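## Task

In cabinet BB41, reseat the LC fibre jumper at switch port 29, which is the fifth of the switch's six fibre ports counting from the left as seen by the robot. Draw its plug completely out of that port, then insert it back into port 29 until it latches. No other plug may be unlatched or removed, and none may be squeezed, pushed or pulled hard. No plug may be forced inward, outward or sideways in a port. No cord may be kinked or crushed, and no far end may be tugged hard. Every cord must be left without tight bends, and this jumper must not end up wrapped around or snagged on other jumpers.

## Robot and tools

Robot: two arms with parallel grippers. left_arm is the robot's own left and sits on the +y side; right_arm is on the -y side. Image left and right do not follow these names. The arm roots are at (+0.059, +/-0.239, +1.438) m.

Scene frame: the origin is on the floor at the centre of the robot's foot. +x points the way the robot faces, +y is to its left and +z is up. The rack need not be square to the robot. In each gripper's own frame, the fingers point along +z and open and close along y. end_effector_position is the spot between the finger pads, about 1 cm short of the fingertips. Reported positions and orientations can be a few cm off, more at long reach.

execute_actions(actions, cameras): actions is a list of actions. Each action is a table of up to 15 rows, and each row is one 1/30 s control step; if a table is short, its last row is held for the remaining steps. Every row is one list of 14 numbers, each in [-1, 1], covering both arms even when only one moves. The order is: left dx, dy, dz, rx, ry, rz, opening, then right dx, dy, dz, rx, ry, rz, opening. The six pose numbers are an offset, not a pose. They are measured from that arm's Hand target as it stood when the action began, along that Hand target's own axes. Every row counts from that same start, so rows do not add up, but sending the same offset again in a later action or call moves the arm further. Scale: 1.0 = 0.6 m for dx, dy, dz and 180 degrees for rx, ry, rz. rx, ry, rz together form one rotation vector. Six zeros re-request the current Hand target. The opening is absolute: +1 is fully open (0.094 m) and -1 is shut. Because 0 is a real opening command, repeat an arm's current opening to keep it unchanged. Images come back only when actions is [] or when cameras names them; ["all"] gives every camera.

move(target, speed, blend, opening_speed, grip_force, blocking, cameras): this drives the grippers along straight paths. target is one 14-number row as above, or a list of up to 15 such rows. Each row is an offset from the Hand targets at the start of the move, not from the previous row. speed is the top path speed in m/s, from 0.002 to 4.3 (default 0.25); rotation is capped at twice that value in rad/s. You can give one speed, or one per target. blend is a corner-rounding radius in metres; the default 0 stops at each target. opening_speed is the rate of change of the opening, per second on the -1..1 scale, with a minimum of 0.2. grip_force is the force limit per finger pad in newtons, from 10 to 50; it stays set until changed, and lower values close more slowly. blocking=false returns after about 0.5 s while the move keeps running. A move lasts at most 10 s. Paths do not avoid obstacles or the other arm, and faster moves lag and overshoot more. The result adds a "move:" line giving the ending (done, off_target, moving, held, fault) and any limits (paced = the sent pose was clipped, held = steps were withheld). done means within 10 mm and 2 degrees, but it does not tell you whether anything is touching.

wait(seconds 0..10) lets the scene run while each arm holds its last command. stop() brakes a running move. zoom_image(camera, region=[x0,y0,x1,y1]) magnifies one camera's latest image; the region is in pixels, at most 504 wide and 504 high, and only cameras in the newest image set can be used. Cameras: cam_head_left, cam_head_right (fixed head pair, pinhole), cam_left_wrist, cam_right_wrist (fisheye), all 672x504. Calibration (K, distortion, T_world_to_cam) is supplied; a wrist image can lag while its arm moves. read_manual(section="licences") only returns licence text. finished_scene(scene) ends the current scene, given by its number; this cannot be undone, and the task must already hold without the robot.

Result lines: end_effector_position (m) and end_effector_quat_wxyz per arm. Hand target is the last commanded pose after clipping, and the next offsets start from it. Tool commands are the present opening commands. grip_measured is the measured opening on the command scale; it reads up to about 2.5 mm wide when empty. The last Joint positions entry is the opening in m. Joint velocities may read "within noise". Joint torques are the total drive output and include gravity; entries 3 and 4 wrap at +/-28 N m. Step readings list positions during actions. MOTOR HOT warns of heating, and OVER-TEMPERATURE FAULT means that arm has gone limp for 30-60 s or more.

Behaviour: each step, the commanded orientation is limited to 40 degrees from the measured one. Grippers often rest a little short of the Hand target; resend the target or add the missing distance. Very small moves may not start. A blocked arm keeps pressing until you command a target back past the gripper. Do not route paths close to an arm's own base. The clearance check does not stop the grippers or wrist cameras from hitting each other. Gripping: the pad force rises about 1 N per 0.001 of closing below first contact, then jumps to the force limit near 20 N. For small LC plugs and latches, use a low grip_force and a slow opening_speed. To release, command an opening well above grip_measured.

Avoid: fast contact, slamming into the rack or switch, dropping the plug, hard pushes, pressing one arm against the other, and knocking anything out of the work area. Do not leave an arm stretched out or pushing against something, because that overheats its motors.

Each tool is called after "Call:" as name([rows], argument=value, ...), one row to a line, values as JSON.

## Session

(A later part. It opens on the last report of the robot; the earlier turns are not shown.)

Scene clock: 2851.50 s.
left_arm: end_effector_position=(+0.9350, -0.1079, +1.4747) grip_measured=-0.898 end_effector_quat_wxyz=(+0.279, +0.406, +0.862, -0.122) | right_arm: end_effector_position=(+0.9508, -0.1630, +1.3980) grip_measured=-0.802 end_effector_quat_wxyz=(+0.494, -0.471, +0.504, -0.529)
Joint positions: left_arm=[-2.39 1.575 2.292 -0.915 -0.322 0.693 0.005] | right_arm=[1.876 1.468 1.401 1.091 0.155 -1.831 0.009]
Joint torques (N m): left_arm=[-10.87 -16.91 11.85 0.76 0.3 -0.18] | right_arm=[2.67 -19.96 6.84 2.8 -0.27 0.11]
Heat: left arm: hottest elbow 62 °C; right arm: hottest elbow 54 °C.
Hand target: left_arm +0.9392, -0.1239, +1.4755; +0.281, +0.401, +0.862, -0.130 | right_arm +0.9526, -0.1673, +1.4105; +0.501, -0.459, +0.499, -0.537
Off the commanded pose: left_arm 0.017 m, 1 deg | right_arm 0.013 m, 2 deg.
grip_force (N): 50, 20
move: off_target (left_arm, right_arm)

Call:
move(target=[0,0,0,0,0,0,-0.9,0,0,-0.008,-0.002,0,0,-0.80], speed=0.03, cameras=["cam_left_wrist","cam_right_wrist"])

Call:
zoom_image(camera="cam_right_wrist", region=[310, 165, 390, 245])

Call:
zoom_image(camera="cam_left_wrist", region=[330, 102, 400, 172])

Scene clock: 2858.70 s.
left_arm: end_effector_position=(+0.9350, -0.1079, +1.4747) grip_measured=-0.898 end_effector_quat_wxyz=(+0.279, +0.406, +0.862, -0.122) | right_arm: end_effector_position=(+0.9476, -0.1629, +1.3963) grip_measured=-0.802 end_effector_quat_wxyz=(+0.494, -0.471, +0.504, -0.530)
Joint positions: left_arm=[-2.39 1.575 2.292 -0.915 -0.322 0.693 0.005] | right_arm=[1.876 1.468 1.391 1.101 0.155 -1.831 0.009]
Joint torques (N m): left_arm=[-10.81 -16.97 11.74 0.7 0.3 -0.17] | right_arm=[3.08 -20.19 5.97 2.58 -0.18 0.1]
Heat: left arm: hottest elbow 62 °C; right arm: hottest shoulder 54 °C.
Hand target: left_arm +0.9392, -0.1239, +1.4755; +0.281, +0.401, +0.862, -0.130 | right_arm +0.9479, -0.1669, +1.4102; +0.499, -0.461, +0.501, -0.536
Off the commanded pose: left_arm 0.017 m, 1 deg | right_arm 0.014 m, 2 deg.
grip_force (N): 50, 20
move: off_target (left_arm, right_arm)
camera_calibration:
cam_left_wrist: T_world_to_cam=[[-0.763839, -0.645099, 0.0199536, 0.609796], [-0.645403, 0.76336, -0.0271479, 0.733608], [0.00228127, -0.0336148, -0.999432, 1.59521], [0, 0, 0, 1]] pos_world=[0.93562, -0.113006, 1.60205]
cam_right_wrist: T_world_to_cam=[[-0.0444676, 0.0175507, 0.998857, -1.34961], [-0.636083, -0.771479, -0.014762, 0.50218], [0.770338, -0.636012, 0.0454695, -0.771586], [0, 0, 0, 1]] pos_world=[0.853796, -0.0796305, 1.39057]
Images, in order (width x height): cam_left_wrist 672x504, cam_right_wrist 672x504.

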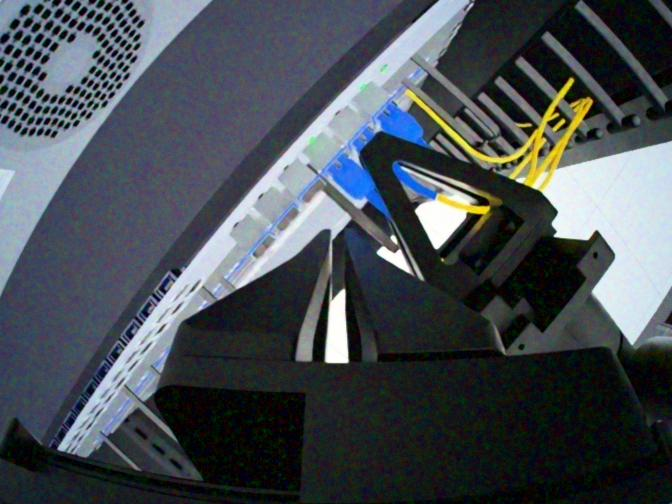

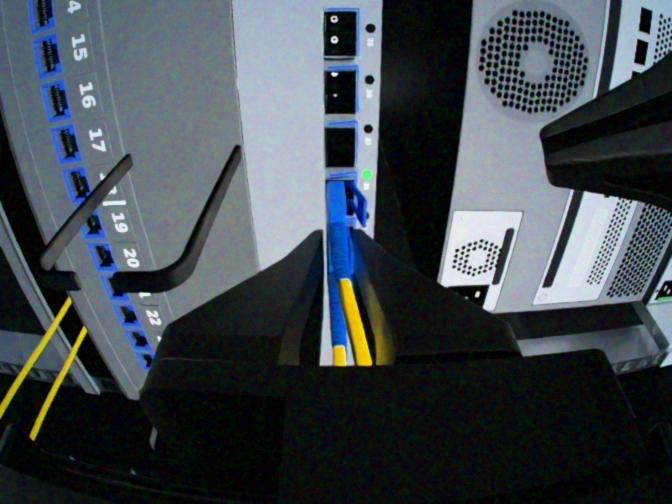

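Scaled by 6.300 from the camera's 672x504 image, which has a finer 960x720 frame.

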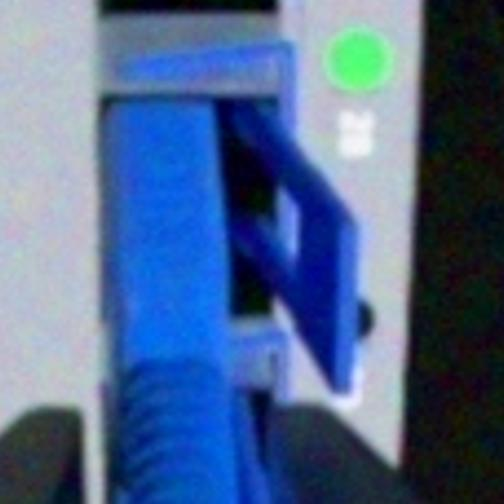

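Scaled by 7.200 from the camera's 672x504 image, which has a finer 960x720 frame.

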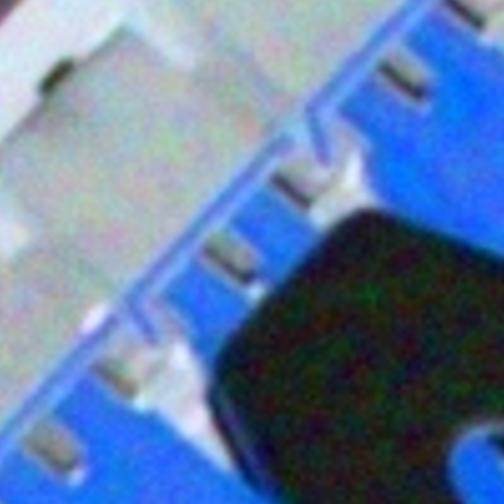

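Call:
move(target=[0,0,0,0,0,0,-0.9,0,0,0,0,0,0,-0.66], speed=0.02, opening_speed=0.2, cameras=["cam_left_wrist","cam_right_wrist"])

Call:
zoom_image(camera="cam_right_wrist", region=[310, 165, 390, 245])

Call:
zoom_image(camera="cam_left_wrist", region=[330, 102, 400, 172])

Scene clock: 2869.33 s.
left_arm: end_effector_position=(+0.9350, -0.1079, +1.4747) grip_measured=-0.898 end_effector_quat_wxyz=(+0.279, +0.406, +0.862, -0.122) | right_arm: end_effector_position=(+0.9458, -0.1625, +1.3938) grip_measured=-0.663 end_effector_quat_wxyz=(+0.493, -0.473, +0.505, -0.528)
Joint positions: left_arm=[-2.39 1.575 2.292 -0.915 -0.322 0.693 0.005] | right_arm=[1.876 1.468 1.385 1.101 0.155 -1.831 0.016]
Joint torques (N m): left_arm=[-10.93 -16.73 11.75 0.7 0.29 -0.18] | right_arm=[3.02 -20.31 6.49 2.56 -0.14 0.1]
Heat: left arm: hottest elbow 62 °C; right arm: hottest shoulder 54 °C.
Hand target: left_arm +0.9392, -0.1239, +1.4755; +0.281, +0.401, +0.862, -0.130 | right_arm +0.9478, -0.1669, +1.4101; +0.499, -0.461, +0.501, -0.536
Off the commanded pose: left_arm 0.017 m, 1 deg | right_arm 0.017 m, 2 deg.
grip_force (N): 50, 20
move: off_target (left_arm, right_arm)
camera_calibration:
cam_left_wrist: T_world_to_cam=[[-0.763839, -0.645099, 0.0199536, 0.609796], [-0.645403, 0.76336, -0.0271479, 0.733608], [0.00228127, -0.0336148, -0.999432, 1.59521], [0, 0, 0, 1]] pos_world=[0.93562, -0.113006, 1.60205]
cam_right_wrist: T_world_to_cam=[[-0.038936, 0.0180788, 0.999078, -1.35268], [-0.635065, -0.772383, -0.0107731, 0.494691], [0.771477, -0.634899, 0.0415548, -0.765282], [0, 0, 0, 1]] pos_world=[0.85189, -0.0793309, 1.38856]
Images, in order (width x height): cam_left_wrist 672x504, cam_right_wrist 672x504.

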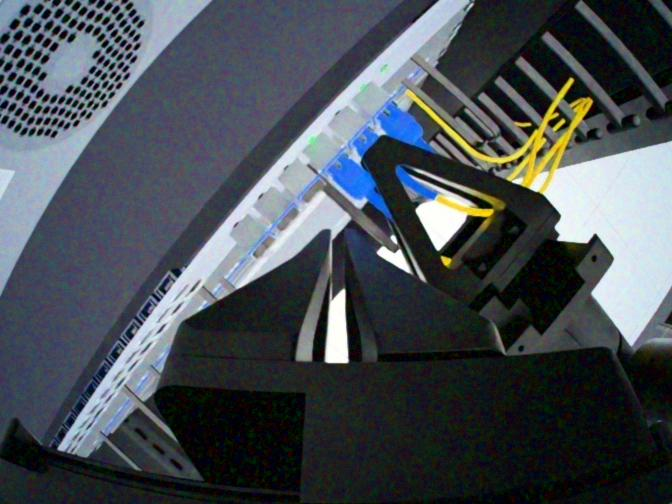

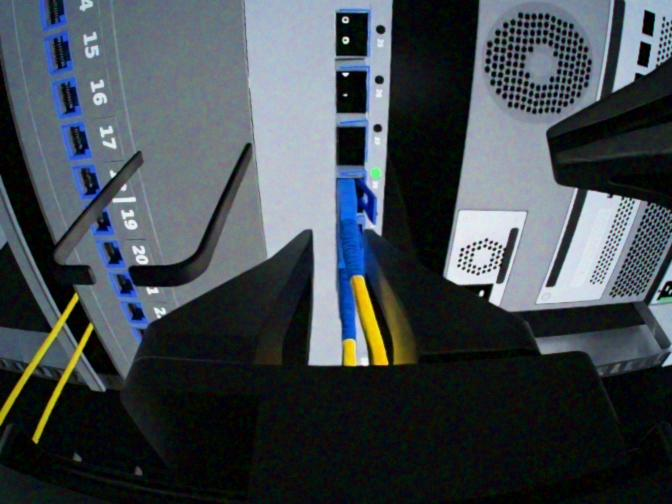

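Scaled by 6.300 from the camera's 672x504 image, which has a finer 960x720 frame.

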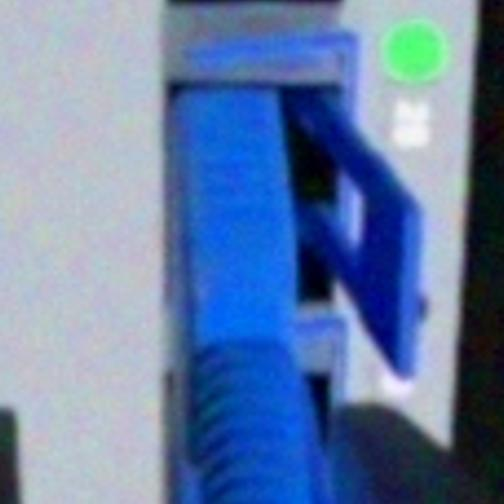

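Scaled by 7.200 from the camera's 672x504 image, which has a finer 960x720 frame.

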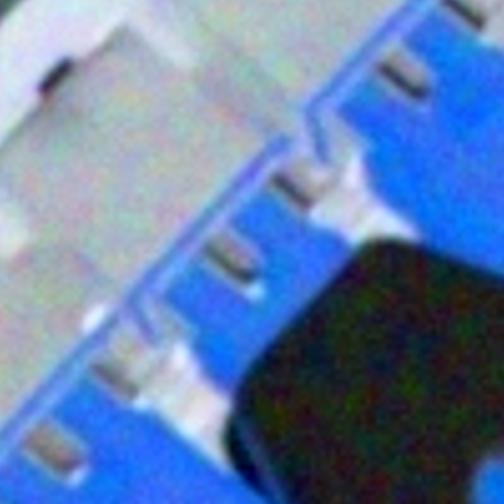

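Call:
move(target=[0,0,0,0,0,0,-0.9,0,0,0,0,0,0,-0.4], speed=0.02, opening_speed=0.2, cameras=["cam_left_wrist","cam_right_wrist"])

Call:
zoom_image(camera="cam_right_wrist", region=[310, 155, 410, 255])

Call:
zoom_image(camera="cam_left_wrist", region=[320, 92, 410, 182])

Scene clock: 2880.50 s.
left_arm: end_effector_position=(+0.9350, -0.1079, +1.4747) grip_measured=-0.898 end_effector_quat_wxyz=(+0.279, +0.406, +0.862, -0.122) | right_arm: end_effector_position=(+0.9458, -0.1625, +1.3938) grip_measured=-0.403 end_effector_quat_wxyz=(+0.493, -0.473, +0.505, -0.528)
Joint positions: left_arm=[-2.39 1.575 2.292 -0.915 -0.322 0.693 0.005] | right_arm=[1.876 1.468 1.385 1.101 0.155 -1.831 0.028]
Joint torques (N m): left_arm=[-10.75 -16.91 11.78 0.62 0.31 -0.19] | right_arm=[2.73 -20.31 6.49 2.52 -0.14 0.12]
Heat: left arm: hottest elbow 62 °C; right arm: hottest shoulder 55 °C.
Hand target: left_arm +0.9392, -0.1239, +1.4755; +0.281, +0.401, +0.862, -0.130 | right_arm +0.9478, -0.1669, +1.4101; +0.499, -0.461, +0.501, -0.536
Off the commanded pose: left_arm 0.017 m, 1 deg | right_arm 0.017 m, 2 deg.
grip_force (N): 50, 20
move: off_target (left_arm, right_arm)
camera_calibration:
cam_left_wrist: T_world_to_cam=[[-0.763839, -0.645099, 0.0199536, 0.609796], [-0.645403, 0.76336, -0.0271479, 0.733608], [0.00228127, -0.0336148, -0.999432, 1.59521], [0, 0, 0, 1]] pos_world=[0.93562, -0.113006, 1.60205]
cam_right_wrist: T_world_to_cam=[[-0.038936, 0.0180788, 0.999078, -1.35268], [-0.635065, -0.772383, -0.0107731, 0.494691], [0.771477, -0.634899, 0.0415548, -0.765282], [0, 0, 0, 1]] pos_world=[0.85189, -0.0793309, 1.38856]
Images, in order (width x height): cam_left_wrist 672x504, cam_right_wrist 672x504.

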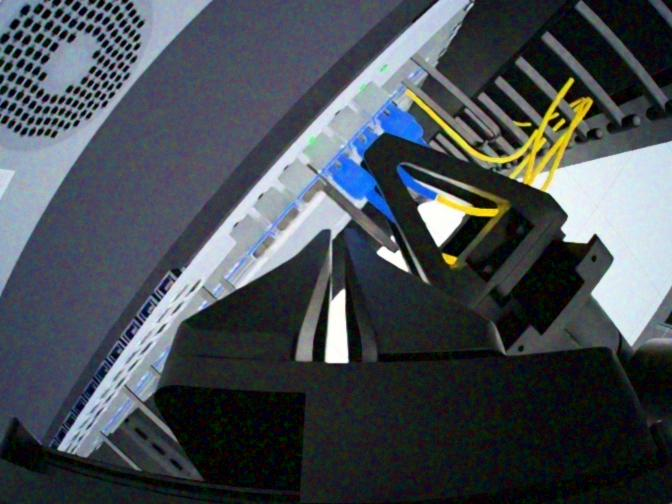

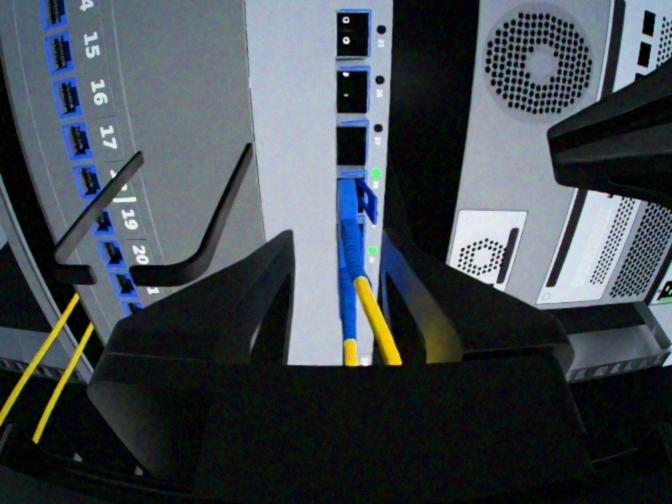

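Scaled by 5.040 from the camera's 672x504 image, which has a finer 960x720 frame.

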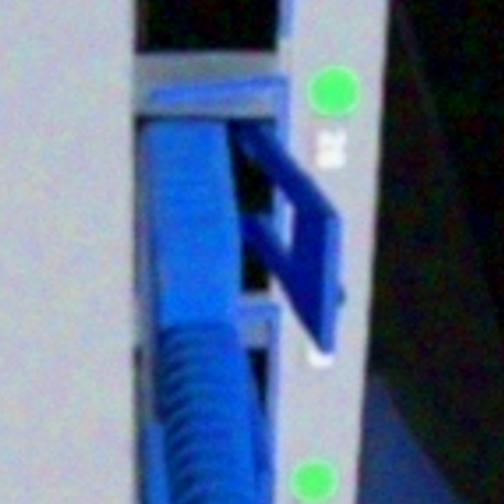

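Scaled by 5.600 from the camera's 672x504 image, which has a finer 960x720 frame.

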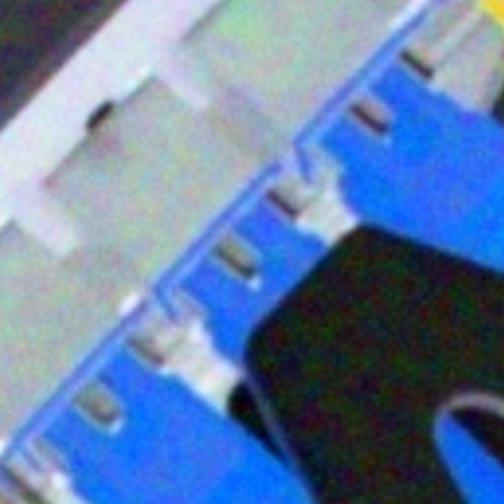

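Call:
move(target=[0,0,0,0,0,0,-0.9,0,-0.006,0,-0.006,0,0,-0.4], speed=0.02)

Call:
move(target=[0,0,0,0,0,0,-0.9,0,-0.004,0,-0.003,0,0,-0.4], speed=0.02)

Scene clock: 2900.60 s.
left_arm: end_effector_position=(+0.9350, -0.1079, +1.4747) grip_measured=-0.898 end_effector_quat_wxyz=(+0.279, +0.406, +0.862, -0.122) | right_arm: end_effector_position=(+0.9434, -0.1630, +1.3906) grip_measured=-0.402 end_effector_quat_wxyz=(+0.488, -0.476, +0.508, -0.526)
Joint positions: left_arm=[-2.39 1.575 2.292 -0.915 -0.322 0.693 0.005] | right_arm=[1.876 1.464 1.376 1.094 0.161 -1.831 0.028]
Joint torques (N m): left_arm=[-10.75 -17.08 11.84 0.73 0.29 -0.19] | right_arm=[3.14 -21.48 6.53 1.74 -0.11 0.11]
Heat: left arm: hottest elbow 62 °C; right arm: hottest shoulder 55 °C.
Hand target: left_arm +0.9392, -0.1239, +1.4755; +0.281, +0.401, +0.862, -0.130 | right_arm +0.9476, -0.1669, +1.4137; +0.495, -0.465, +0.506, -0.531
Off the commanded pose: left_arm 0.017 m, 1 deg | right_arm 0.024 m, 2 deg.
grip_force (N): 50, 20
move: off_target (left_arm, right_arm)

Scene clock: 2901.40 s.
left_arm: end_effector_position=(+0.9350, -0.1079, +1.4747) grip_measured=-0.898 end_effector_quat_wxyz=(+0.279, +0.406, +0.862, -0.122) | right_arm: end_effector_position=(+0.9437, -0.1642, +1.3933) grip_measured=-0.402 end_effector_quat_wxyz=(+0.486, -0.478, +0.511, -0.524)
Joint positions: left_arm=[-2.39 1.575 2.292 -0.915 -0.322 0.693 0.005] | right_arm=[1.876 1.453 1.372 1.078 0.164 -1.831 0.028]
Joint torques (N m): left_arm=[-10.99 -17.2 11.77 0.62 0.3 -0.19] | right_arm=[3.43 -21.71 6.61 1.78 -0.12 0.11]
Heat: left arm: hottest elbow 62 °C; right arm: hottest shoulder 55 °C.
Hand target: left_arm +0.9392, -0.1239, +1.4755; +0.281, +0.401, +0.862, -0.130 | right_arm +0.9475, -0.1670, +1.4162; +0.493, -0.468, +0.509, -0.529
Off the commanded pose: left_arm 0.017 m, 1 deg | right_arm 0.023 m, 2 deg.
grip_force (N): 50, 20
move: off_target (left_arm, right_arm)

Call:
move(target=[0,0,0,0,0,0,-0.9,-0.002,-0.005,0.002,0,0,0,-0.4], speed=0.02)

Call:
move(target=[0,0,0,0,0,0,-0.9,-0.001,-0.002,0.001,0,0,0,-0.4], speed=0.02)

Scene clock: 2907.03 s.
left_arm: end_effector_position=(+0.9350, -0.1079, +1.4747) grip_measured=-0.898 end_effector_quat_wxyz=(+0.279, +0.406, +0.862, -0.122) | right_arm: end_effector_position=(+0.9441, -0.1648, +1.3943) grip_measured=-0.402 end_effector_quat_wxyz=(+0.485, -0.479, +0.511, -0.524)
Joint positions: left_arm=[-2.39 1.575 2.292 -0.915 -0.322 0.693 0.005] | right_arm=[1.876 1.45 1.372 1.072 0.166 -1.831 0.028]
Joint torques (N m): left_arm=[-11.11 -16.79 11.79 0.77 0.29 -0.2] | right_arm=[3.6 -21.54 6.78 1.95 -0.12 0.06]
Heat: left arm: hottest elbow 62 °C; right arm: hottest shoulder 55 °C.
Hand target: left_arm +0.9392, -0.1239, +1.4755; +0.281, +0.401, +0.862, -0.130 | right_arm +0.9487, -0.1659, +1.4193; +0.493, -0.468, +0.509, -0.529
Off the commanded pose: left_arm 0.017 m, 1 deg | right_arm 0.025 m, 2 deg.
grip_force (N): 50, 20
move: off_target (left_arm, right_arm)

Scene clock: 2907.73 s.
left_arm: end_effector_position=(+0.9350, -0.1079, +1.4747) grip_measured=-0.898 end_effector_quat_wxyz=(+0.279, +0.406, +0.862, -0.122) | right_arm: end_effector_position=(+0.9443, -0.1649, +1.3944) grip_measured=-0.402 end_effector_quat_wxyz=(+0.484, -0.479, +0.512, -0.523)
Joint positions: left_arm=[-2.39 1.575 2.292 -0.915 -0.322 0.693 0.005] | right_arm=[1.876 1.449 1.372 1.069 0.167 -1.831 0.028]
Joint torques (N m): left_arm=[-11.22 -16.85 11.75 0.7 0.3 -0.16] | right_arm=[3.78 -21.66 6.84 1.83 -0.12 0.07]
Heat: left arm: hottest elbow 62 °C; right arm: hottest shoulder 55 °C.
Hand target: left_arm +0.9392, -0.1239, +1.4755; +0.281, +0.401, +0.862, -0.130 | right_arm +0.9493, -0.1653, +1.4205; +0.493, -0.468, +0.509, -0.529
Off the commanded pose: left_arm 0.017 m, 1 deg | right_arm 0.027 m, 2 deg.
grip_force (N): 50, 20
move: off_target (left_arm, right_arm)

Call:
move(target=[0,0,0,0,0,0,-0.9,-0.002,-0.005,0.001,0.006,0,0,-0.4], speed=0.02)

Call:
move(target=[0,0,0,0,0,0,-0.9,-0.001,-0.003,0,0.002,0,0,-0.4], speed=0.02)

Scene clock: 2917.30 s.
left_arm: end_effector_position=(+0.9350, -0.1079, +1.4747) grip_measured=-0.898 end_effector_quat_wxyz=(+0.279, +0.406, +0.862, -0.122) | right_arm: end_effector_position=(+0.9442, -0.1639, +1.3947) grip_measured=-0.402 end_effector_quat_wxyz=(+0.485, -0.479, +0.512, -0.523)
Joint positions: left_arm=[-2.39 1.575 2.292 -0.915 -0.322 0.693 0.005] | right_arm=[1.877 1.449 1.372 1.069 0.167 -1.831 0.028]
Joint torques (N m): left_arm=[-10.81 -17.03 11.77 0.61 0.3 -0.17] | right_arm=[3.78 -20.89 7.3 2.58 -0.25 0.01]
Heat: left arm: hottest elbow 62 °C; right arm: hottest shoulder 54 °C.
Hand target: left_arm +0.9392, -0.1239, +1.4755; +0.281, +0.401, +0.862, -0.130 | right_arm +0.9498, -0.1643, +1.4235; +0.497, -0.463, +0.504, -0.534
Off the commanded pose: left_arm 0.017 m, 1 deg | right_arm 0.029 m, 3 deg.
grip_force (N): 50, 20
move: off_target (left_arm, right_arm)

Scene clock: 2918.00 s.
left_arm: end_effector_position=(+0.9350, -0.1079, +1.4747) grip_measured=-0.898 end_effector_quat_wxyz=(+0.279, +0.406, +0.862, -0.122) | right_arm: end_effector_position=(+0.9441, -0.1628, +1.3949) grip_measured=-0.402 end_effector_quat_wxyz=(+0.485, -0.479, +0.512, -0.522)
Joint positions: left_arm=[-2.39 1.575 2.292 -0.915 -0.322 0.693 0.005] | right_arm=[1.879 1.449 1.372 1.069 0.167 -1.831 0.028]
Joint torques (N m): left_arm=[-11.22 -17.2 11.73 0.73 0.31 -0.19] | right_arm=[3.72 -21.13 7.35 2.76 -0.31 -0.01]
Heat: left arm: hottest elbow 62 °C; right arm: hottest shoulder 54 °C.
Hand target: left_arm +0.9392, -0.1239, +1.4755; +0.281, +0.401, +0.862, -0.130 | right_arm +0.9498, -0.1635, +1.4253; +0.499, -0.461, +0.502, -0.535
Off the commanded pose: left_arm 0.017 m, 1 deg | right_arm 0.031 m, 3 deg.
grip_force (N): 50, 20
move: off_target (left_arm, right_arm)

Call:
move(target=[0,0,0,0,0,0,-0.9,0,-0.003,0,0.002,0,0,-0.4], speed=0.02)

Call:
move(target=[0,0,0,0,0,0,-0.9,0,-0.002,0,0.001,0,0,-0.4], speed=0.02)

Scene clock: 2925.90 s.
left_arm: end_effector_position=(+0.9350, -0.1079, +1.4747) grip_measured=-0.898 end_effector_quat_wxyz=(+0.279, +0.406, +0.862, -0.122) | right_arm: end_effector_position=(+0.9441, -0.1632, +1.3962) grip_measured=-0.402 end_effector_quat_wxyz=(+0.486, -0.478, +0.511, -0.524)
Joint positions: left_arm=[-2.39 1.575 2.292 -0.915 -0.322 0.693 0.005] | right_arm=[1.879 1.449 1.372 1.075 0.167 -1.832 0.028]
Joint torques (N m): left_arm=[-11.11 -16.85 11.71 0.7 0.31 -0.21] | right_arm=[4.07 -21.19 7.3 2.71 -0.35 -0.03]
Heat: left arm: hottest elbow 62 °C; right arm: hottest shoulder 54 °C.
Hand target: left_arm +0.9392, -0.1239, +1.4755; +0.281, +0.401, +0.862, -0.130 | right_arm +0.9496, -0.1637, +1.4271; +0.500, -0.460, +0.500, -0.537
Off the commanded pose: left_arm 0.017 m, 1 deg | right_arm 0.031 m, 3 deg.
grip_force (N): 50, 20
move: off_target (left_arm, right_arm)

Scene clock: 2926.60 s.
left_arm: end_effector_position=(+0.9350, -0.1079, +1.4747) grip_measured=-0.898 end_effector_quat_wxyz=(+0.279, +0.406, +0.862, -0.122) | right_arm: end_effector_position=(+0.9440, -0.1632, +1.3969) grip_measured=-0.402 end_effector_quat_wxyz=(+0.487, -0.477, +0.510, -0.525)
Joint positions: left_arm=[-2.39 1.575 2.292 -0.915 -0.322 0.693 0.005] | right_arm=[1.88 1.449 1.372 1.078 0.167 -1.833 0.028]
Joint torques (N m): left_arm=[-10.7 -17.2 11.78 0.68 0.29 -0.19] | right_arm=[3.66 -21.19 7.34 2.85 -0.38 -0.02]
Heat: left arm: hottest elbow 62 °C; right arm: hottest shoulder 54 °C.
Hand target: left_arm +0.9392, -0.1239, +1.4755; +0.281, +0.401, +0.862, -0.130 | right_arm +0.9495, -0.1637, +1.4282; +0.501, -0.459, +0.499, -0.538
Off the commanded pose: left_arm 0.017 m, 1 deg | right_arm 0.032 m, 3 deg.
grip_force (N): 50, 20
move: off_target (left_arm, right_arm)

Call:
move(target=[0,0,0,0,0,0,-0.9,0,0.010,0.010,-0.002,0,0,-0.4], speed=0.02)

Call:
move(target=[0,0,0,0,0,0,-0.9,0,0.003,0.003,0,0,0,-0.4], speed=0.02)

Scene clock: 2939.47 s.
left_arm: end_effector_position=(+0.9350, -0.1079, +1.4747) grip_measured=-0.898 end_effector_quat_wxyz=(+0.279, +0.406, +0.862, -0.122) | right_arm: end_effector_position=(+0.9440, -0.1630, +1.3971) grip_measured=-0.402 end_effector_quat_wxyz=(+0.487, -0.477, +0.510, -0.525)
Joint positions: left_arm=[-2.39 1.575 2.292 -0.915 -0.322 0.693 0.005] | right_arm=[1.88 1.449 1.372 1.078 0.167 -1.833 0.028]
Joint torques (N m): left_arm=[-10.93 -16.97 11.75 0.73 0.3 -0.19] | right_arm=[3.31 -19.84 9.17 2.24 -0.41 0.02]
Heat: left arm: hottest elbow 62 °C; right arm: hottest shoulder 54 °C.
Hand target: left_arm +0.9392, -0.1239, +1.4755; +0.281, +0.401, +0.862, -0.130 | right_arm +0.9560, -0.1640, +1.4228; +0.499, -0.461, +0.501, -0.536
Off the commanded pose: left_arm 0.017 m, 1 deg | right_arm 0.028 m, 3 deg.
grip_force (N): 50, 20
move: off_target (left_arm, right_arm)

Scene clock: 2940.17 s.
left_arm: end_effector_position=(+0.9350, -0.1079, +1.4747) grip_measured=-0.898 end_effector_quat_wxyz=(+0.279, +0.406, +0.862, -0.122) | right_arm: end_effector_position=(+0.9440, -0.1629, +1.3971) grip_measured=-0.402 end_effector_quat_wxyz=(+0.487, -0.477, +0.510, -0.525)
Joint positions: left_arm=[-2.39 1.575 2.292 -0.915 -0.322 0.693 0.005] | right_arm=[1.88 1.449 1.372 1.078 0.167 -1.833 0.028]
Joint torques (N m): left_arm=[-11.22 -17.14 11.73 0.69 0.31 -0.18] | right_arm=[3.55 -19.72 9.87 2.22 -0.41 0.04]
Heat: left arm: hottest elbow 62 °C; right arm: hottest shoulder 54 °C.
Hand target: left_arm +0.9392, -0.1239, +1.4755; +0.281, +0.401, +0.862, -0.130 | right_arm +0.9579, -0.1642, +1.4212; +0.499, -0.461, +0.501, -0.536
Off the commanded pose: left_arm 0.017 m, 1 deg | right_arm 0.028 m, 3 deg.
grip_force (N): 50, 20
move: off_target (left_arm, right_arm)

Call:
move(target=[0,0,0,0,0,0,-0.9,0,0.002,0.002,0,0,0,-0.4], speed=0.02)

Call:
move(target=[0,0,0,0,0,0,-0.9,0,0.002,0.002,0,0,0,-0.4], speed=0.02)

Call:
move(target=[0,0,0,0,0,0,-0.9,0,0.001,0.0015,0,0,0,-0.4], speed=0.02)

Scene clock: 2947.43 s.
left_arm: end_effector_position=(+0.9350, -0.1079, +1.4747) grip_measured=-0.898 end_effector_quat_wxyz=(+0.279, +0.406, +0.862, -0.122) | right_arm: end_effector_position=(+0.9440, -0.1628, +1.3971) grip_measured=-0.402 end_effector_quat_wxyz=(+0.487, -0.477, +0.510, -0.524)
Joint positions: left_arm=[-2.39 1.575 2.292 -0.915 -0.322 0.693 0.005] | right_arm=[1.88 1.449 1.372 1.078 0.166 -1.833 0.028]
Joint torques (N m): left_arm=[-10.75 -16.79 11.82 0.7 0.3 -0.2] | right_arm=[3.31 -19.43 10.13 2.14 -0.44 0.07]
Heat: left arm: hottest elbow 62 °C; right arm: hottest shoulder 54 °C.
Hand target: left_arm +0.9392, -0.1239, +1.4755; +0.281, +0.401, +0.862, -0.130 | right_arm +0.9592, -0.1642, +1.4201; +0.499, -0.461, +0.501, -0.536
Off the commanded pose: left_arm 0.017 m, 1 deg | right_arm 0.028 m, 3 deg.
grip_force (N): 50, 20
move: off_target (left_arm, right_arm)

Scene clock: 2948.27 s.
left_arm: end_effector_position=(+0.9350, -0.1079, +1.4747) grip_measured=-0.898 end_effector_quat_wxyz=(+0.279, +0.406, +0.862, -0.122) | right_arm: end_effector_position=(+0.9464, -0.1633, +1.4004) grip_measured=-0.402 end_effector_quat_wxyz=(+0.489, -0.474, +0.509, -0.526)
Joint positions: left_arm=[-2.39 1.575 2.292 -0.915 -0.322 0.693 0.005] | right_arm=[1.88 1.449 1.38 1.078 0.166 -1.833 0.028]
Joint torques (N m): left_arm=[-10.87 -16.73 11.85 0.68 0.28 -0.19] | right_arm=[3.37 -18.84 10.04 2.06 -0.44 0.06]
Heat: left arm: hottest elbow 63 °C; right arm: hottest shoulder 54 °C.
Hand target: left_arm +0.9392, -0.1239, +1.4755; +0.281, +0.401, +0.862, -0.130 | right_arm +0.9605, -0.1643, +1.4190; +0.499, -0.461, +0.501, -0.536
Off the commanded pose: left_arm 0.017 m, 1 deg | right_arm 0.023 m, 2 deg.
grip_force (N): 50, 20
move: off_target (left_arm, right_arm)

Scene clock: 2948.97 s.
left_arm: end_effector_position=(+0.9350, -0.1079, +1.4747) grip_measured=-0.898 end_effector_quat_wxyz=(+0.279, +0.406, +0.862, -0.122) | right_arm: end_effector_position=(+0.9464, -0.1633, +1.4004) grip_measured=-0.402 end_effector_quat_wxyz=(+0.489, -0.474, +0.509, -0.526)
Joint positions: left_arm=[-2.39 1.575 2.292 -0.915 -0.322 0.693 0.005] | right_arm=[1.88 1.449 1.38 1.078 0.166 -1.833 0.028]
Joint torques (N m): left_arm=[-10.87 -16.85 11.79 0.76 0.31 -0.18] | right_arm=[2.9 -18.9 10.41 2.04 -0.45 0.07]
Heat: left arm: hottest elbow 63 °C; right arm: hottest shoulder 54 °C.
Hand target: left_arm +0.9392, -0.1239, +1.4755; +0.281, +0.401, +0.862, -0.130 | right_arm +0.9614, -0.1644, +1.4184; +0.499, -0.461, +0.501, -0.536
Off the commanded pose: left_arm 0.017 m, 1 deg | right_arm 0.023 m, 2 deg.
grip_force (N): 50, 20
move: off_target (left_arm, right_arm)

Call:
move(target=[0,0,0,0,0,0,-0.9,0,0.003,0,-0.004,0,0,-0.4], speed=0.02)

Call:
move(target=[0,0,0,0,0,0,-0.9,0,0.002,0,-0.002,0,0,-0.4], speed=0.02)

Scene clock: 2958.00 s.
left_arm: end_effector_position=(+0.9350, -0.1079, +1.4747) grip_measured=-0.898 end_effector_quat_wxyz=(+0.279, +0.406, +0.862, -0.122) | right_arm: end_effector_position=(+0.9465, -0.1628, +1.3984) grip_measured=-0.402 end_effector_quat_wxyz=(+0.487, -0.477, +0.510, -0.524)
Joint positions: left_arm=[-2.39 1.575 2.292 -0.915 -0.322 0.693 0.005] | right_arm=[1.88 1.449 1.38 1.07 0.166 -1.833 0.028]
Joint torques (N m): left_arm=[-10.93 -17.38 11.81 0.72 0.32 -0.17] | right_arm=[3.08 -18.96 10.45 1.83 -0.32 0.09]
Heat: left arm: hottest elbow 63 °C; right arm: hottest shoulder 54 °C.
Hand target: left_arm +0.9392, -0.1239, +1.4755; +0.281, +0.401, +0.862, -0.130 | right_arm +0.9615, -0.1644, +1.4166; +0.496, -0.464, +0.505, -0.533
Off the commanded pose: left_arm 0.017 m, 1 deg | right_arm 0.024 m, 2 deg.
grip_force (N): 50, 20
move: off_target (left_arm, right_arm)

Scene clock: 2958.73 s.
left_arm: end_effector_position=(+0.9350, -0.1079, +1.4747) grip_measured=-0.898 end_effector_quat_wxyz=(+0.279, +0.406, +0.862, -0.122) | right_arm: end_effector_position=(+0.9466, -0.1624, +1.3969) grip_measured=-0.402 end_effector_quat_wxyz=(+0.486, -0.479, +0.511, -0.522)
Joint positions: left_arm=[-2.39 1.575 2.292 -0.915 -0.322 0.693 0.005] | right_arm=[1.88 1.449 1.38 1.063 0.166 -1.833 0.028]
Joint torques (N m): left_arm=[-10.87 -17.03 11.77 0.66 0.27 -0.17] | right_arm=[3.14 -19.08 10.37 1.83 -0.22 0.1]
Heat: left arm: hottest elbow 63 °C; right arm: hottest shoulder 54 °C.
Hand target: left_arm +0.9392, -0.1239, +1.4755; +0.281, +0.401, +0.862, -0.130 | right_arm +0.9616, -0.1644, +1.4154; +0.495, -0.465, +0.506, -0.531
Off the commanded pose: left_arm 0.017 m, 1 deg | right_arm 0.024 m, 2 deg.
grip_force (N): 50, 20
move: off_target (left_arm, right_arm)

Call:
move(target=[0,0,0,0,0,0,-0.9,0,0,0,0,0,0,-0.86], speed=0.02, opening_speed=0.2, grip_force=[50,20], cameras=["cam_left_wrist","cam_right_wrist"])

Call:
zoom_image(camera="cam_right_wrist", region=[310, 155, 410, 255])

Call:
zoom_image(camera="cam_left_wrist", region=[320, 92, 410, 182])

Scene clock: 2968.17 s.
left_arm: end_effector_position=(+0.9350, -0.1079, +1.4747) grip_measured=-0.898 end_effector_quat_wxyz=(+0.279, +0.406, +0.862, -0.122) | right_arm: end_effector_position=(+0.9471, -0.1625, +1.3975) grip_measured=-0.853 end_effector_quat_wxyz=(+0.486, -0.479, +0.511, -0.523)
Joint positions: left_arm=[-2.39 1.575 2.292 -0.915 -0.322 0.693 0.005] | right_arm=[1.88 1.449 1.382 1.063 0.166 -1.833 0.007]
Joint torques (N m): left_arm=[-10.99 -16.73 11.84 0.7 0.3 -0.22] | right_arm=[3.31 -19.14 10.26 1.77 -0.25 0.09]
Heat: left arm: hottest elbow 63 °C; right arm: hottest shoulder 53 °C.
Hand target: left_arm +0.9392, -0.1239, +1.4755; +0.281, +0.401, +0.862, -0.130 | right_arm +0.9615, -0.1644, +1.4152; +0.495, -0.465, +0.506, -0.531
Off the commanded pose: left_arm 0.017 m, 1 deg | right_arm 0.023 m, 2 deg.
grip_force (N): 50, 20
move: off_target (left_arm, right_arm)
camera_calibration:
cam_left_wrist: T_world_to_cam=[[-0.763839, -0.645099, 0.0199536, 0.609796], [-0.645403, 0.76336, -0.0271479, 0.733608], [0.00228127, -0.0336148, -0.999432, 1.59521], [0, 0, 0, 1]] pos_world=[0.93562, -0.113006, 1.60205]
cam_right_wrist: T_world_to_cam=[[-0.0143731, 0.0185541, 0.999725, -1.38044], [-0.636443, -0.771306, 0.00516467, 0.474818], [0.771189, -0.636194, 0.0228947, -0.7403], [0, 0, 0, 1]] pos_world=[0.853265, -0.0791316, 1.39456]
Images, in order (width x height): cam_left_wrist 672x504, cam_right_wrist 672x504.

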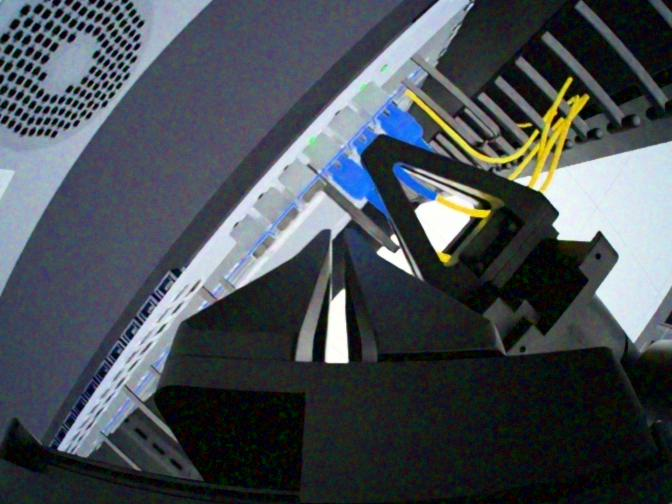

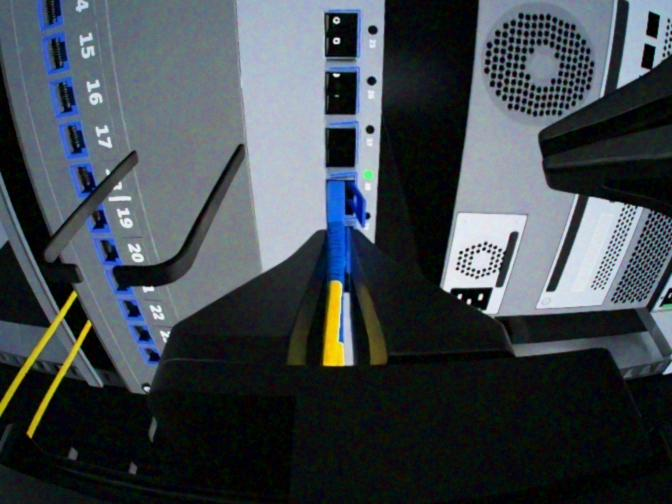

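Scaled by 5.040 from the camera's 672x504 image, which has a finer 960x720 frame.

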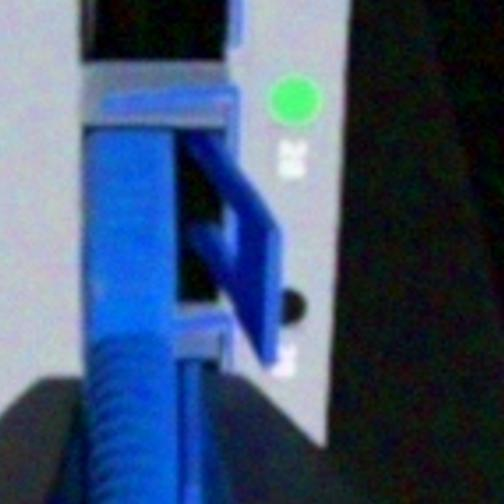

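Scaled by 5.600 from the camera's 672x504 image, which has a finer 960x720 frame.

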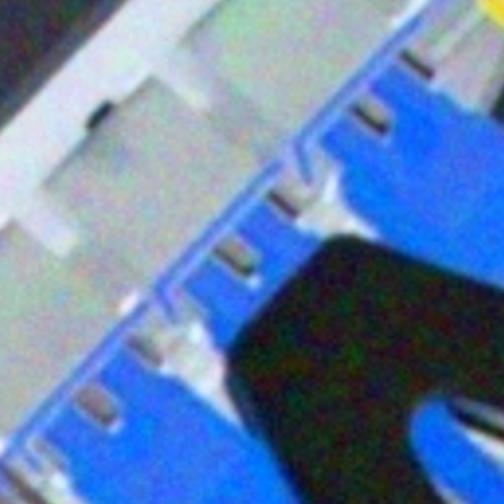

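Call:
move(target=[0,0,0,0,0,0,-0.9,0,0,0.006,0,0,0,-0.88], speed=0.02)

Call:
move(target=[0,0,0,0,0,0,-0.9,0,0,0.004,0,0,0,-0.88], speed=0.02)

Call:
move(target=[0,0,0,0,0,0,-0.9,0,0,0.004,0,0,0,-0.88], speed=0.02)

Scene clock: 2974.97 s.
left_arm: end_effector_position=(+0.9350, -0.1079, +1.4747) grip_measured=-0.898 end_effector_quat_wxyz=(+0.279, +0.406, +0.862, -0.122) | right_arm: end_effector_position=(+0.9473, -0.1625, +1.3975) grip_measured=-0.859 end_effector_quat_wxyz=(+0.486, -0.479, +0.511, -0.523)
Joint positions: left_arm=[-2.39 1.575 2.292 -0.915 -0.322 0.693 0.005] | right_arm=[1.88 1.449 1.382 1.062 0.166 -1.833 0.007]
Joint torques (N m): left_arm=[-10.87 -16.91 11.71 0.75 0.29 -0.18] | right_arm=[2.9 -18.96 11.15 1.62 -0.27 0.13]
Heat: left arm: hottest elbow 63 °C; right arm: hottest shoulder 53 °C.
Hand target: left_arm +0.9392, -0.1239, +1.4755; +0.281, +0.401, +0.862, -0.130 | right_arm +0.9651, -0.1647, +1.4155; +0.495, -0.465, +0.506, -0.531
Off the commanded pose: left_arm 0.017 m, 1 deg | right_arm 0.025 m, 2 deg.
grip_force (N): 50, 20
move: off_target (left_arm, right_arm)

Scene clock: 2975.67 s.
left_arm: end_effector_position=(+0.9350, -0.1079, +1.4747) grip_measured=-0.898 end_effector_quat_wxyz=(+0.279, +0.406, +0.862, -0.122) | right_arm: end_effector_position=(+0.9475, -0.1624, +1.3975) grip_measured=-0.859 end_effector_quat_wxyz=(+0.486, -0.479, +0.511, -0.523)
Joint positions: left_arm=[-2.39 1.575 2.292 -0.915 -0.322 0.693 0.005] | right_arm=[1.88 1.449 1.383 1.061 0.166 -1.833 0.007]
Joint torques (N m): left_arm=[-10.7 -17.14 11.79 0.7 0.31 -0.19] | right_arm=[2.9 -18.73 11.7 1.43 -0.31 0.13]
Heat: left arm: hottest elbow 63 °C; right arm: hottest shoulder 53 °C.
Hand target: left_arm +0.9392, -0.1239, +1.4755; +0.281, +0.401, +0.862, -0.130 | right_arm +0.9675, -0.1649, +1.4157; +0.495, -0.465, +0.506, -0.531
Off the commanded pose: left_arm 0.017 m, 1 deg | right_arm 0.027 m, 2 deg.
grip_force (N): 50, 20
move: off_target (left_arm, right_arm)

Scene clock: 2976.37 s.
left_arm: end_effector_position=(+0.9350, -0.1079, +1.4747) grip_measured=-0.898 end_effector_quat_wxyz=(+0.279, +0.406, +0.862, -0.122) | right_arm: end_effector_position=(+0.9476, -0.1624, +1.3974) grip_measured=-0.859 end_effector_quat_wxyz=(+0.486, -0.480, +0.511, -0.522)
Joint positions: left_arm=[-2.39 1.575 2.292 -0.915 -0.322 0.693 0.005] | right_arm=[1.88 1.449 1.383 1.06 0.166 -1.833 0.007]
Joint torques (N m): left_arm=[-10.52 -16.97 11.79 0.7 0.31 -0.16] | right_arm=[2.73 -18.43 12.25 1.29 -0.3 0.11]
Heat: left arm: hottest elbow 63 °C; right arm: hottest shoulder 53 °C.
Hand target: left_arm +0.9392, -0.1239, +1.4755; +0.281, +0.401, +0.862, -0.130 | right_arm +0.9699, -0.1651, +1.4158; +0.495, -0.465, +0.506, -0.531
Off the commanded pose: left_arm 0.017 m, 1 deg | right_arm 0.029 m, 2 deg.
grip_force (N): 50, 20
move: off_target (left_arm, right_arm)

Call:
move(target=[0,0,0,0,0,0,-0.9,0,-0.001,0.005,0.001,0,0,-0.88], speed=0.02)

Call:
move(target=[0,0,0,0,0,0,-0.9,0,-0.001,0.005,0.001,0,0,-0.88], speed=0.02)

Call:
move(target=[0,0,0,0,0,0,-0.9,0,-0.001,0.005,0.001,0,0,-0.88], speed=0.02, cameras=["cam_left_wrist","cam_right_wrist"])

Call:
zoom_image(camera="cam_left_wrist", region=[320, 92, 410, 182])

Scene clock: 2995.57 s.
left_arm: end_effector_position=(+0.9350, -0.1079, +1.4747) grip_measured=-0.898 end_effector_quat_wxyz=(+0.279, +0.406, +0.862, -0.122) | right_arm: end_effector_position=(+0.9478, -0.1624, +1.3977) grip_measured=-0.859 end_effector_quat_wxyz=(+0.486, -0.479, +0.511, -0.522)
Joint positions: left_arm=[-2.39 1.575 2.292 -0.915 -0.322 0.693 0.005] | right_arm=[1.88 1.449 1.384 1.059 0.166 -1.833 0.007]
Joint torques (N m): left_arm=[-10.58 -17.26 11.88 0.65 0.32 -0.15] | right_arm=[2.55 -18.2 12.98 1.16 -0.36 0.11]
Heat: left arm: hottest elbow 63 °C; right arm: hottest shoulder 53 °C.
Hand target: left_arm +0.9392, -0.1239, +1.4755; +0.281, +0.401, +0.862, -0.130 | right_arm +0.9729, -0.1653, +1.4165; +0.496, -0.465, +0.505, -0.532
Off the commanded pose: left_arm 0.017 m, 1 deg | right_arm 0.032 m, 2 deg.
grip_force (N): 50, 20
move: off_target (left_arm, right_arm)

Scene clock: 2996.27 s.
left_arm: end_effector_position=(+0.9350, -0.1079, +1.4747) grip_measured=-0.898 end_effector_quat_wxyz=(+0.279, +0.406, +0.862, -0.122) | right_arm: end_effector_position=(+0.9482, -0.1625, +1.3979) grip_measured=-0.859 end_effector_quat_wxyz=(+0.486, -0.479, +0.511, -0.522)
Joint positions: left_arm=[-2.39 1.575 2.292 -0.915 -0.322 0.693 0.005] | right_arm=[1.88 1.449 1.385 1.058 0.166 -1.833 0.007]
Joint torques (N m): left_arm=[-10.93 -16.73 11.82 0.75 0.31 -0.21] | right_arm=[2.73 -18.55 13.59 1.16 -0.41 0.12]
Heat: left arm: hottest elbow 63 °C; right arm: hottest shoulder 53 °C.
Hand target: left_arm +0.9392, -0.1239, +1.4755; +0.281, +0.401, +0.862, -0.130 | right_arm +0.9758, -0.1655, +1.4172; +0.496, -0.464, +0.505, -0.533
Off the commanded pose: left_arm 0.017 m, 1 deg | right_arm 0.034 m, 3 deg.
grip_force (N): 50, 20
move: off_target (left_arm, right_arm)

Scene clock: 2996.97 s.
left_arm: end_effector_position=(+0.9350, -0.1079, +1.4747) grip_measured=-0.898 end_effector_quat_wxyz=(+0.279, +0.406, +0.862, -0.122) | right_arm: end_effector_position=(+0.9487, -0.1625, +1.3983) grip_measured=-0.859 end_effector_quat_wxyz=(+0.486, -0.479, +0.511, -0.522)
Joint positions: left_arm=[-2.39 1.575 2.292 -0.915 -0.322 0.693 0.005] | right_arm=[1.88 1.449 1.387 1.057 0.166 -1.833 0.007]
Joint torques (N m): left_arm=[-11.05 -17.2 11.78 0.66 0.3 -0.21] | right_arm=[2.55 -17.96 14.27 1.11 -0.46 0.12]
Heat: left arm: hottest elbow 63 °C; right arm: hottest shoulder 53 °C.
Hand target: left_arm +0.9392, -0.1239, +1.4755; +0.281, +0.401, +0.862, -0.130 | right_arm +0.9787, -0.1658, +1.4182; +0.497, -0.463, +0.504, -0.534
Off the commanded pose: left_arm 0.017 m, 1 deg | right_arm 0.036 m, 3 deg.
grip_force (N): 50, 20
move: off_target (left_arm, right_arm)
camera_calibration:
cam_left_wrist: T_world_to_cam=[[-0.763839, -0.645099, 0.0199536, 0.609796], [-0.645403, 0.76336, -0.0271479, 0.733608], [0.00228127, -0.0336148, -0.999432, 1.59521], [0, 0, 0, 1]] pos_world=[0.93562, -0.113006, 1.60205]
cam_right_wrist: T_world_to_cam=[[-0.0137122, 0.0182572, 0.999739, -1.38193], [-0.636274, -0.771444, 0.00536115, 0.475324], [0.771341, -0.636035, 0.0221948, -0.740758], [0, 0, 0, 1]] pos_world=[0.854864, -0.0792313, 1.39546]
Images, in order (width x height): cam_left_wrist 672x504, cam_right_wrist 672x504.

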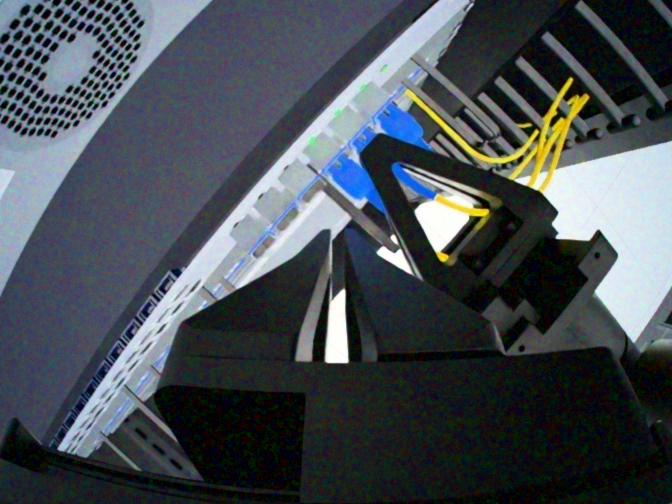

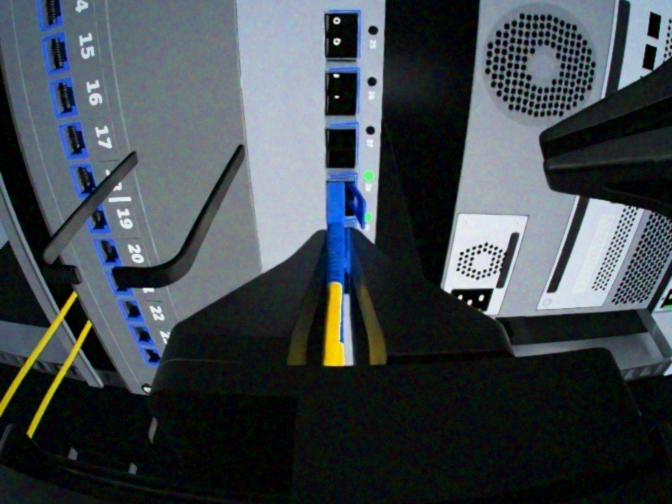

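Scaled by 5.600 from the camera's 672x504 image, which has a finer 960x720 frame.

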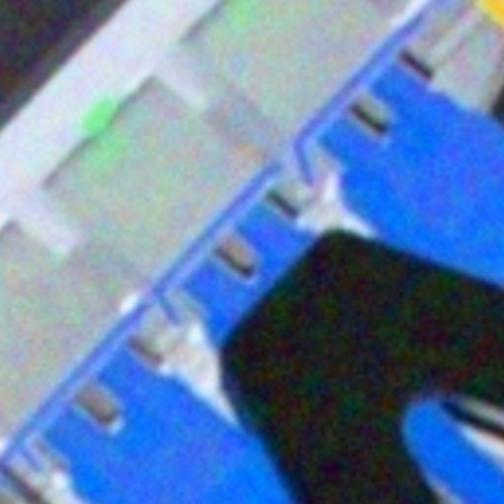

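Call:
move(target=[0,0,0,0,0,0,-0.9,0,0,-0.025,0,0,0,-0.88], speed=0.03)

Call:
move(target=[0,0,0,0,0,0,-0.9,0,0,-0.008,0,0,0,-0.88], speed=0.03)

Scene clock: 3003.43 s.
left_arm: end_effector_position=(+0.9350, -0.1079, +1.4747) grip_measured=-0.898 end_effector_quat_wxyz=(+0.279, +0.406, +0.862, -0.122) | right_arm: end_effector_position=(+0.9488, -0.1627, +1.3989) grip_measured=-0.859 end_effector_quat_wxyz=(+0.486, -0.478, +0.511, -0.523)
Joint positions: left_arm=[-2.39 1.575 2.292 -0.915 -0.322 0.693 0.005] | right_arm=[1.88 1.449 1.387 1.059 0.166 -1.833 0.007]
Joint torques (N m): left_arm=[-10.4 -17.03 11.95 0.59 0.28 -0.17] | right_arm=[2.96 -18.84 10.5 2.15 -0.37 0.07]
Heat: left arm: hottest elbow 63 °C; right arm: hottest shoulder 53 °C.
Hand target: left_arm +0.9392, -0.1239, +1.4755; +0.281, +0.401, +0.862, -0.130 | right_arm +0.9639, -0.1646, +1.4174; +0.497, -0.463, +0.503, -0.534
Off the commanded pose: left_arm 0.017 m, 1 deg | right_arm 0.024 m, 3 deg.
grip_force (N): 50, 20
move: off_target (left_arm, right_arm)

Scene clock: 3004.13 s.
left_arm: end_effector_position=(+0.9350, -0.1079, +1.4747) grip_measured=-0.898 end_effector_quat_wxyz=(+0.279, +0.406, +0.862, -0.122) | right_arm: end_effector_position=(+0.9488, -0.1628, +1.3994) grip_measured=-0.859 end_effector_quat_wxyz=(+0.487, -0.478, +0.511, -0.524)
Joint positions: left_arm=[-2.39 1.575 2.292 -0.915 -0.322 0.693 0.005] | right_arm=[1.88 1.449 1.387 1.061 0.166 -1.833 0.007]
Joint torques (N m): left_arm=[-11.22 -17.03 11.81 0.73 0.28 -0.19] | right_arm=[2.96 -19.25 9.28 2.44 -0.32 0.07]
Heat: left arm: hottest elbow 63 °C; right arm: hottest shoulder 53 °C.
Hand target: left_arm +0.9392, -0.1239, +1.4755; +0.281, +0.401, +0.862, -0.130 | right_arm +0.9591, -0.1643, +1.4171; +0.497, -0.463, +0.504, -0.534
Off the commanded pose: left_arm 0.017 m, 1 deg | right_arm 0.021 m, 3 deg.
grip_force (N): 50, 20
move: off_target (left_arm, right_arm)

Release slowly.

Call:
move(target=[0,0,0,0,0,0,-0.9,0,0,0,0,0,0,-0.45], speed=0.02, opening_speed=0.2, cameras=["cam_left_wrist","cam_right_wrist"])

Call:
zoom_image(camera="cam_left_wrist", region=[320, 92, 410, 182])

Call:
zoom_image(camera="cam_right_wrist", region=[310, 155, 410, 255])

Scene clock: 3013.23 s.
left_arm: end_effector_position=(+0.9350, -0.1079, +1.4747) grip_measured=-0.898 end_effector_quat_wxyz=(+0.279, +0.406, +0.862, -0.122) | right_arm: end_effector_position=(+0.9486, -0.1626, +1.3982) grip_measured=-0.453 end_effector_quat_wxyz=(+0.486, -0.478, +0.511, -0.523)
Joint positions: left_arm=[-2.39 1.575 2.292 -0.915 -0.322 0.693 0.005] | right_arm=[1.88 1.45 1.387 1.061 0.166 -1.833 0.026]
Joint torques (N m): left_arm=[-10.81 -16.79 11.7 0.68 0.31 -0.2] | right_arm=[3.02 -19.31 9.25 2.45 -0.34 0.07]
Heat: left arm: hottest elbow 63 °C; right arm: hottest shoulder 54 °C.
Hand target: left_arm +0.9392, -0.1239, +1.4755; +0.281, +0.401, +0.862, -0.130 | right_arm +0.9591, -0.1643, +1.4170; +0.497, -0.463, +0.504, -0.534
Off the commanded pose: left_arm 0.017 m, 1 deg | right_arm 0.022 m, 3 deg.
grip_force (N): 50, 20
move: off_target (left_arm, right_arm)
camera_calibration:
cam_left_wrist: T_world_to_cam=[[-0.763839, -0.645099, 0.0199536, 0.609796], [-0.645403, 0.76336, -0.0271479, 0.733608], [0.00228127, -0.0336148, -0.999432, 1.59521], [0, 0, 0, 1]] pos_world=[0.93562, -0.113006, 1.60205]
cam_right_wrist: T_world_to_cam=[[-0.0161509, 0.0179775, 0.999708, -1.37952], [-0.637085, -0.770786, 0.00356834, 0.478651], [0.770625, -0.636841, 0.023902, -0.742523], [0, 0, 0, 1]] pos_world=[0.854867, -0.0791311, 1.39516]
Images, in order (width x height): cam_left_wrist 672x504, cam_right_wrist 672x504.

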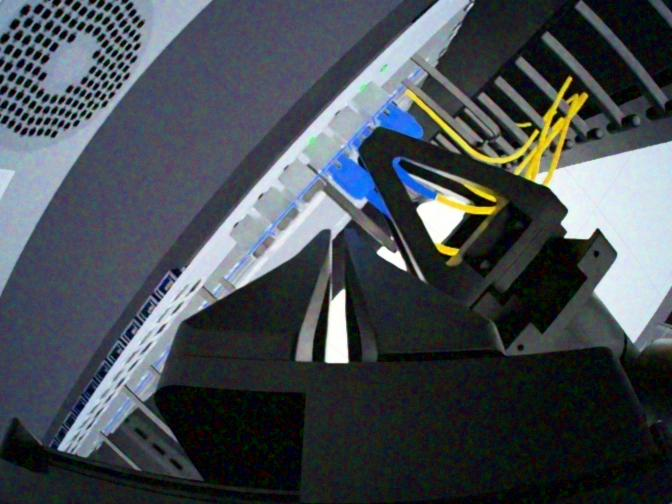

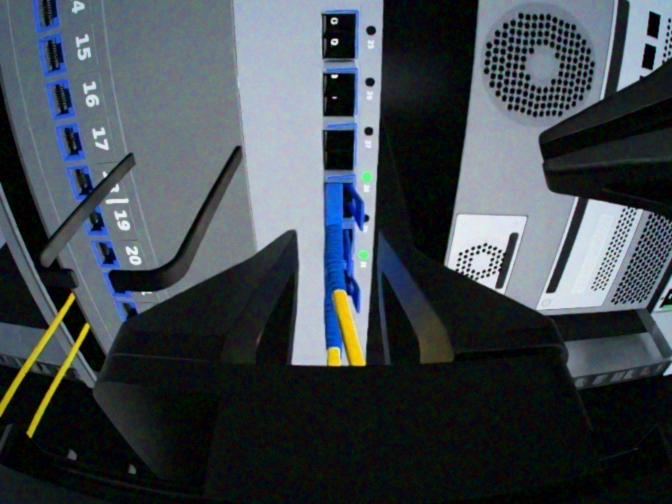

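Scaled by 5.600 from the camera's 672x504 image, which has a finer 960x720 frame.

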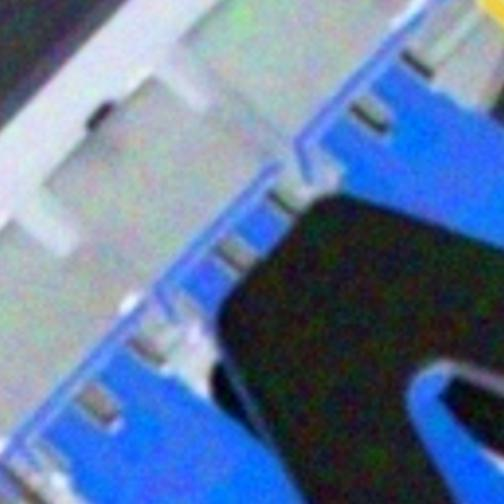

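Scaled by 5.040 from the camera's 672x504 image, which has a finer 960x720 frame.

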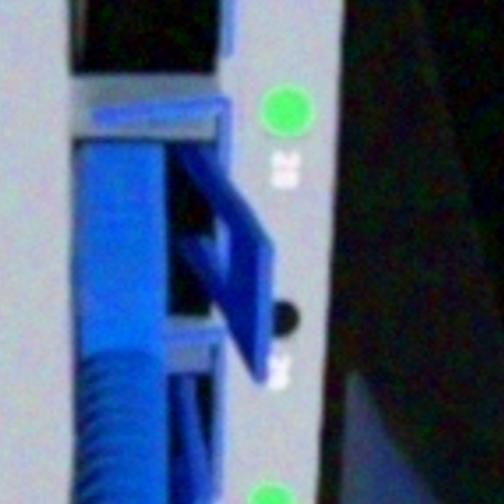

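Call:
zoom_image(camera="cam_right_wrist", region=[305, 170, 395, 320])

Scaled by 3.360 from the camera's 672x504 image, which has a finer 960x720 frame.

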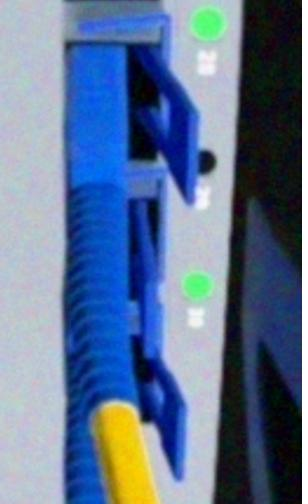

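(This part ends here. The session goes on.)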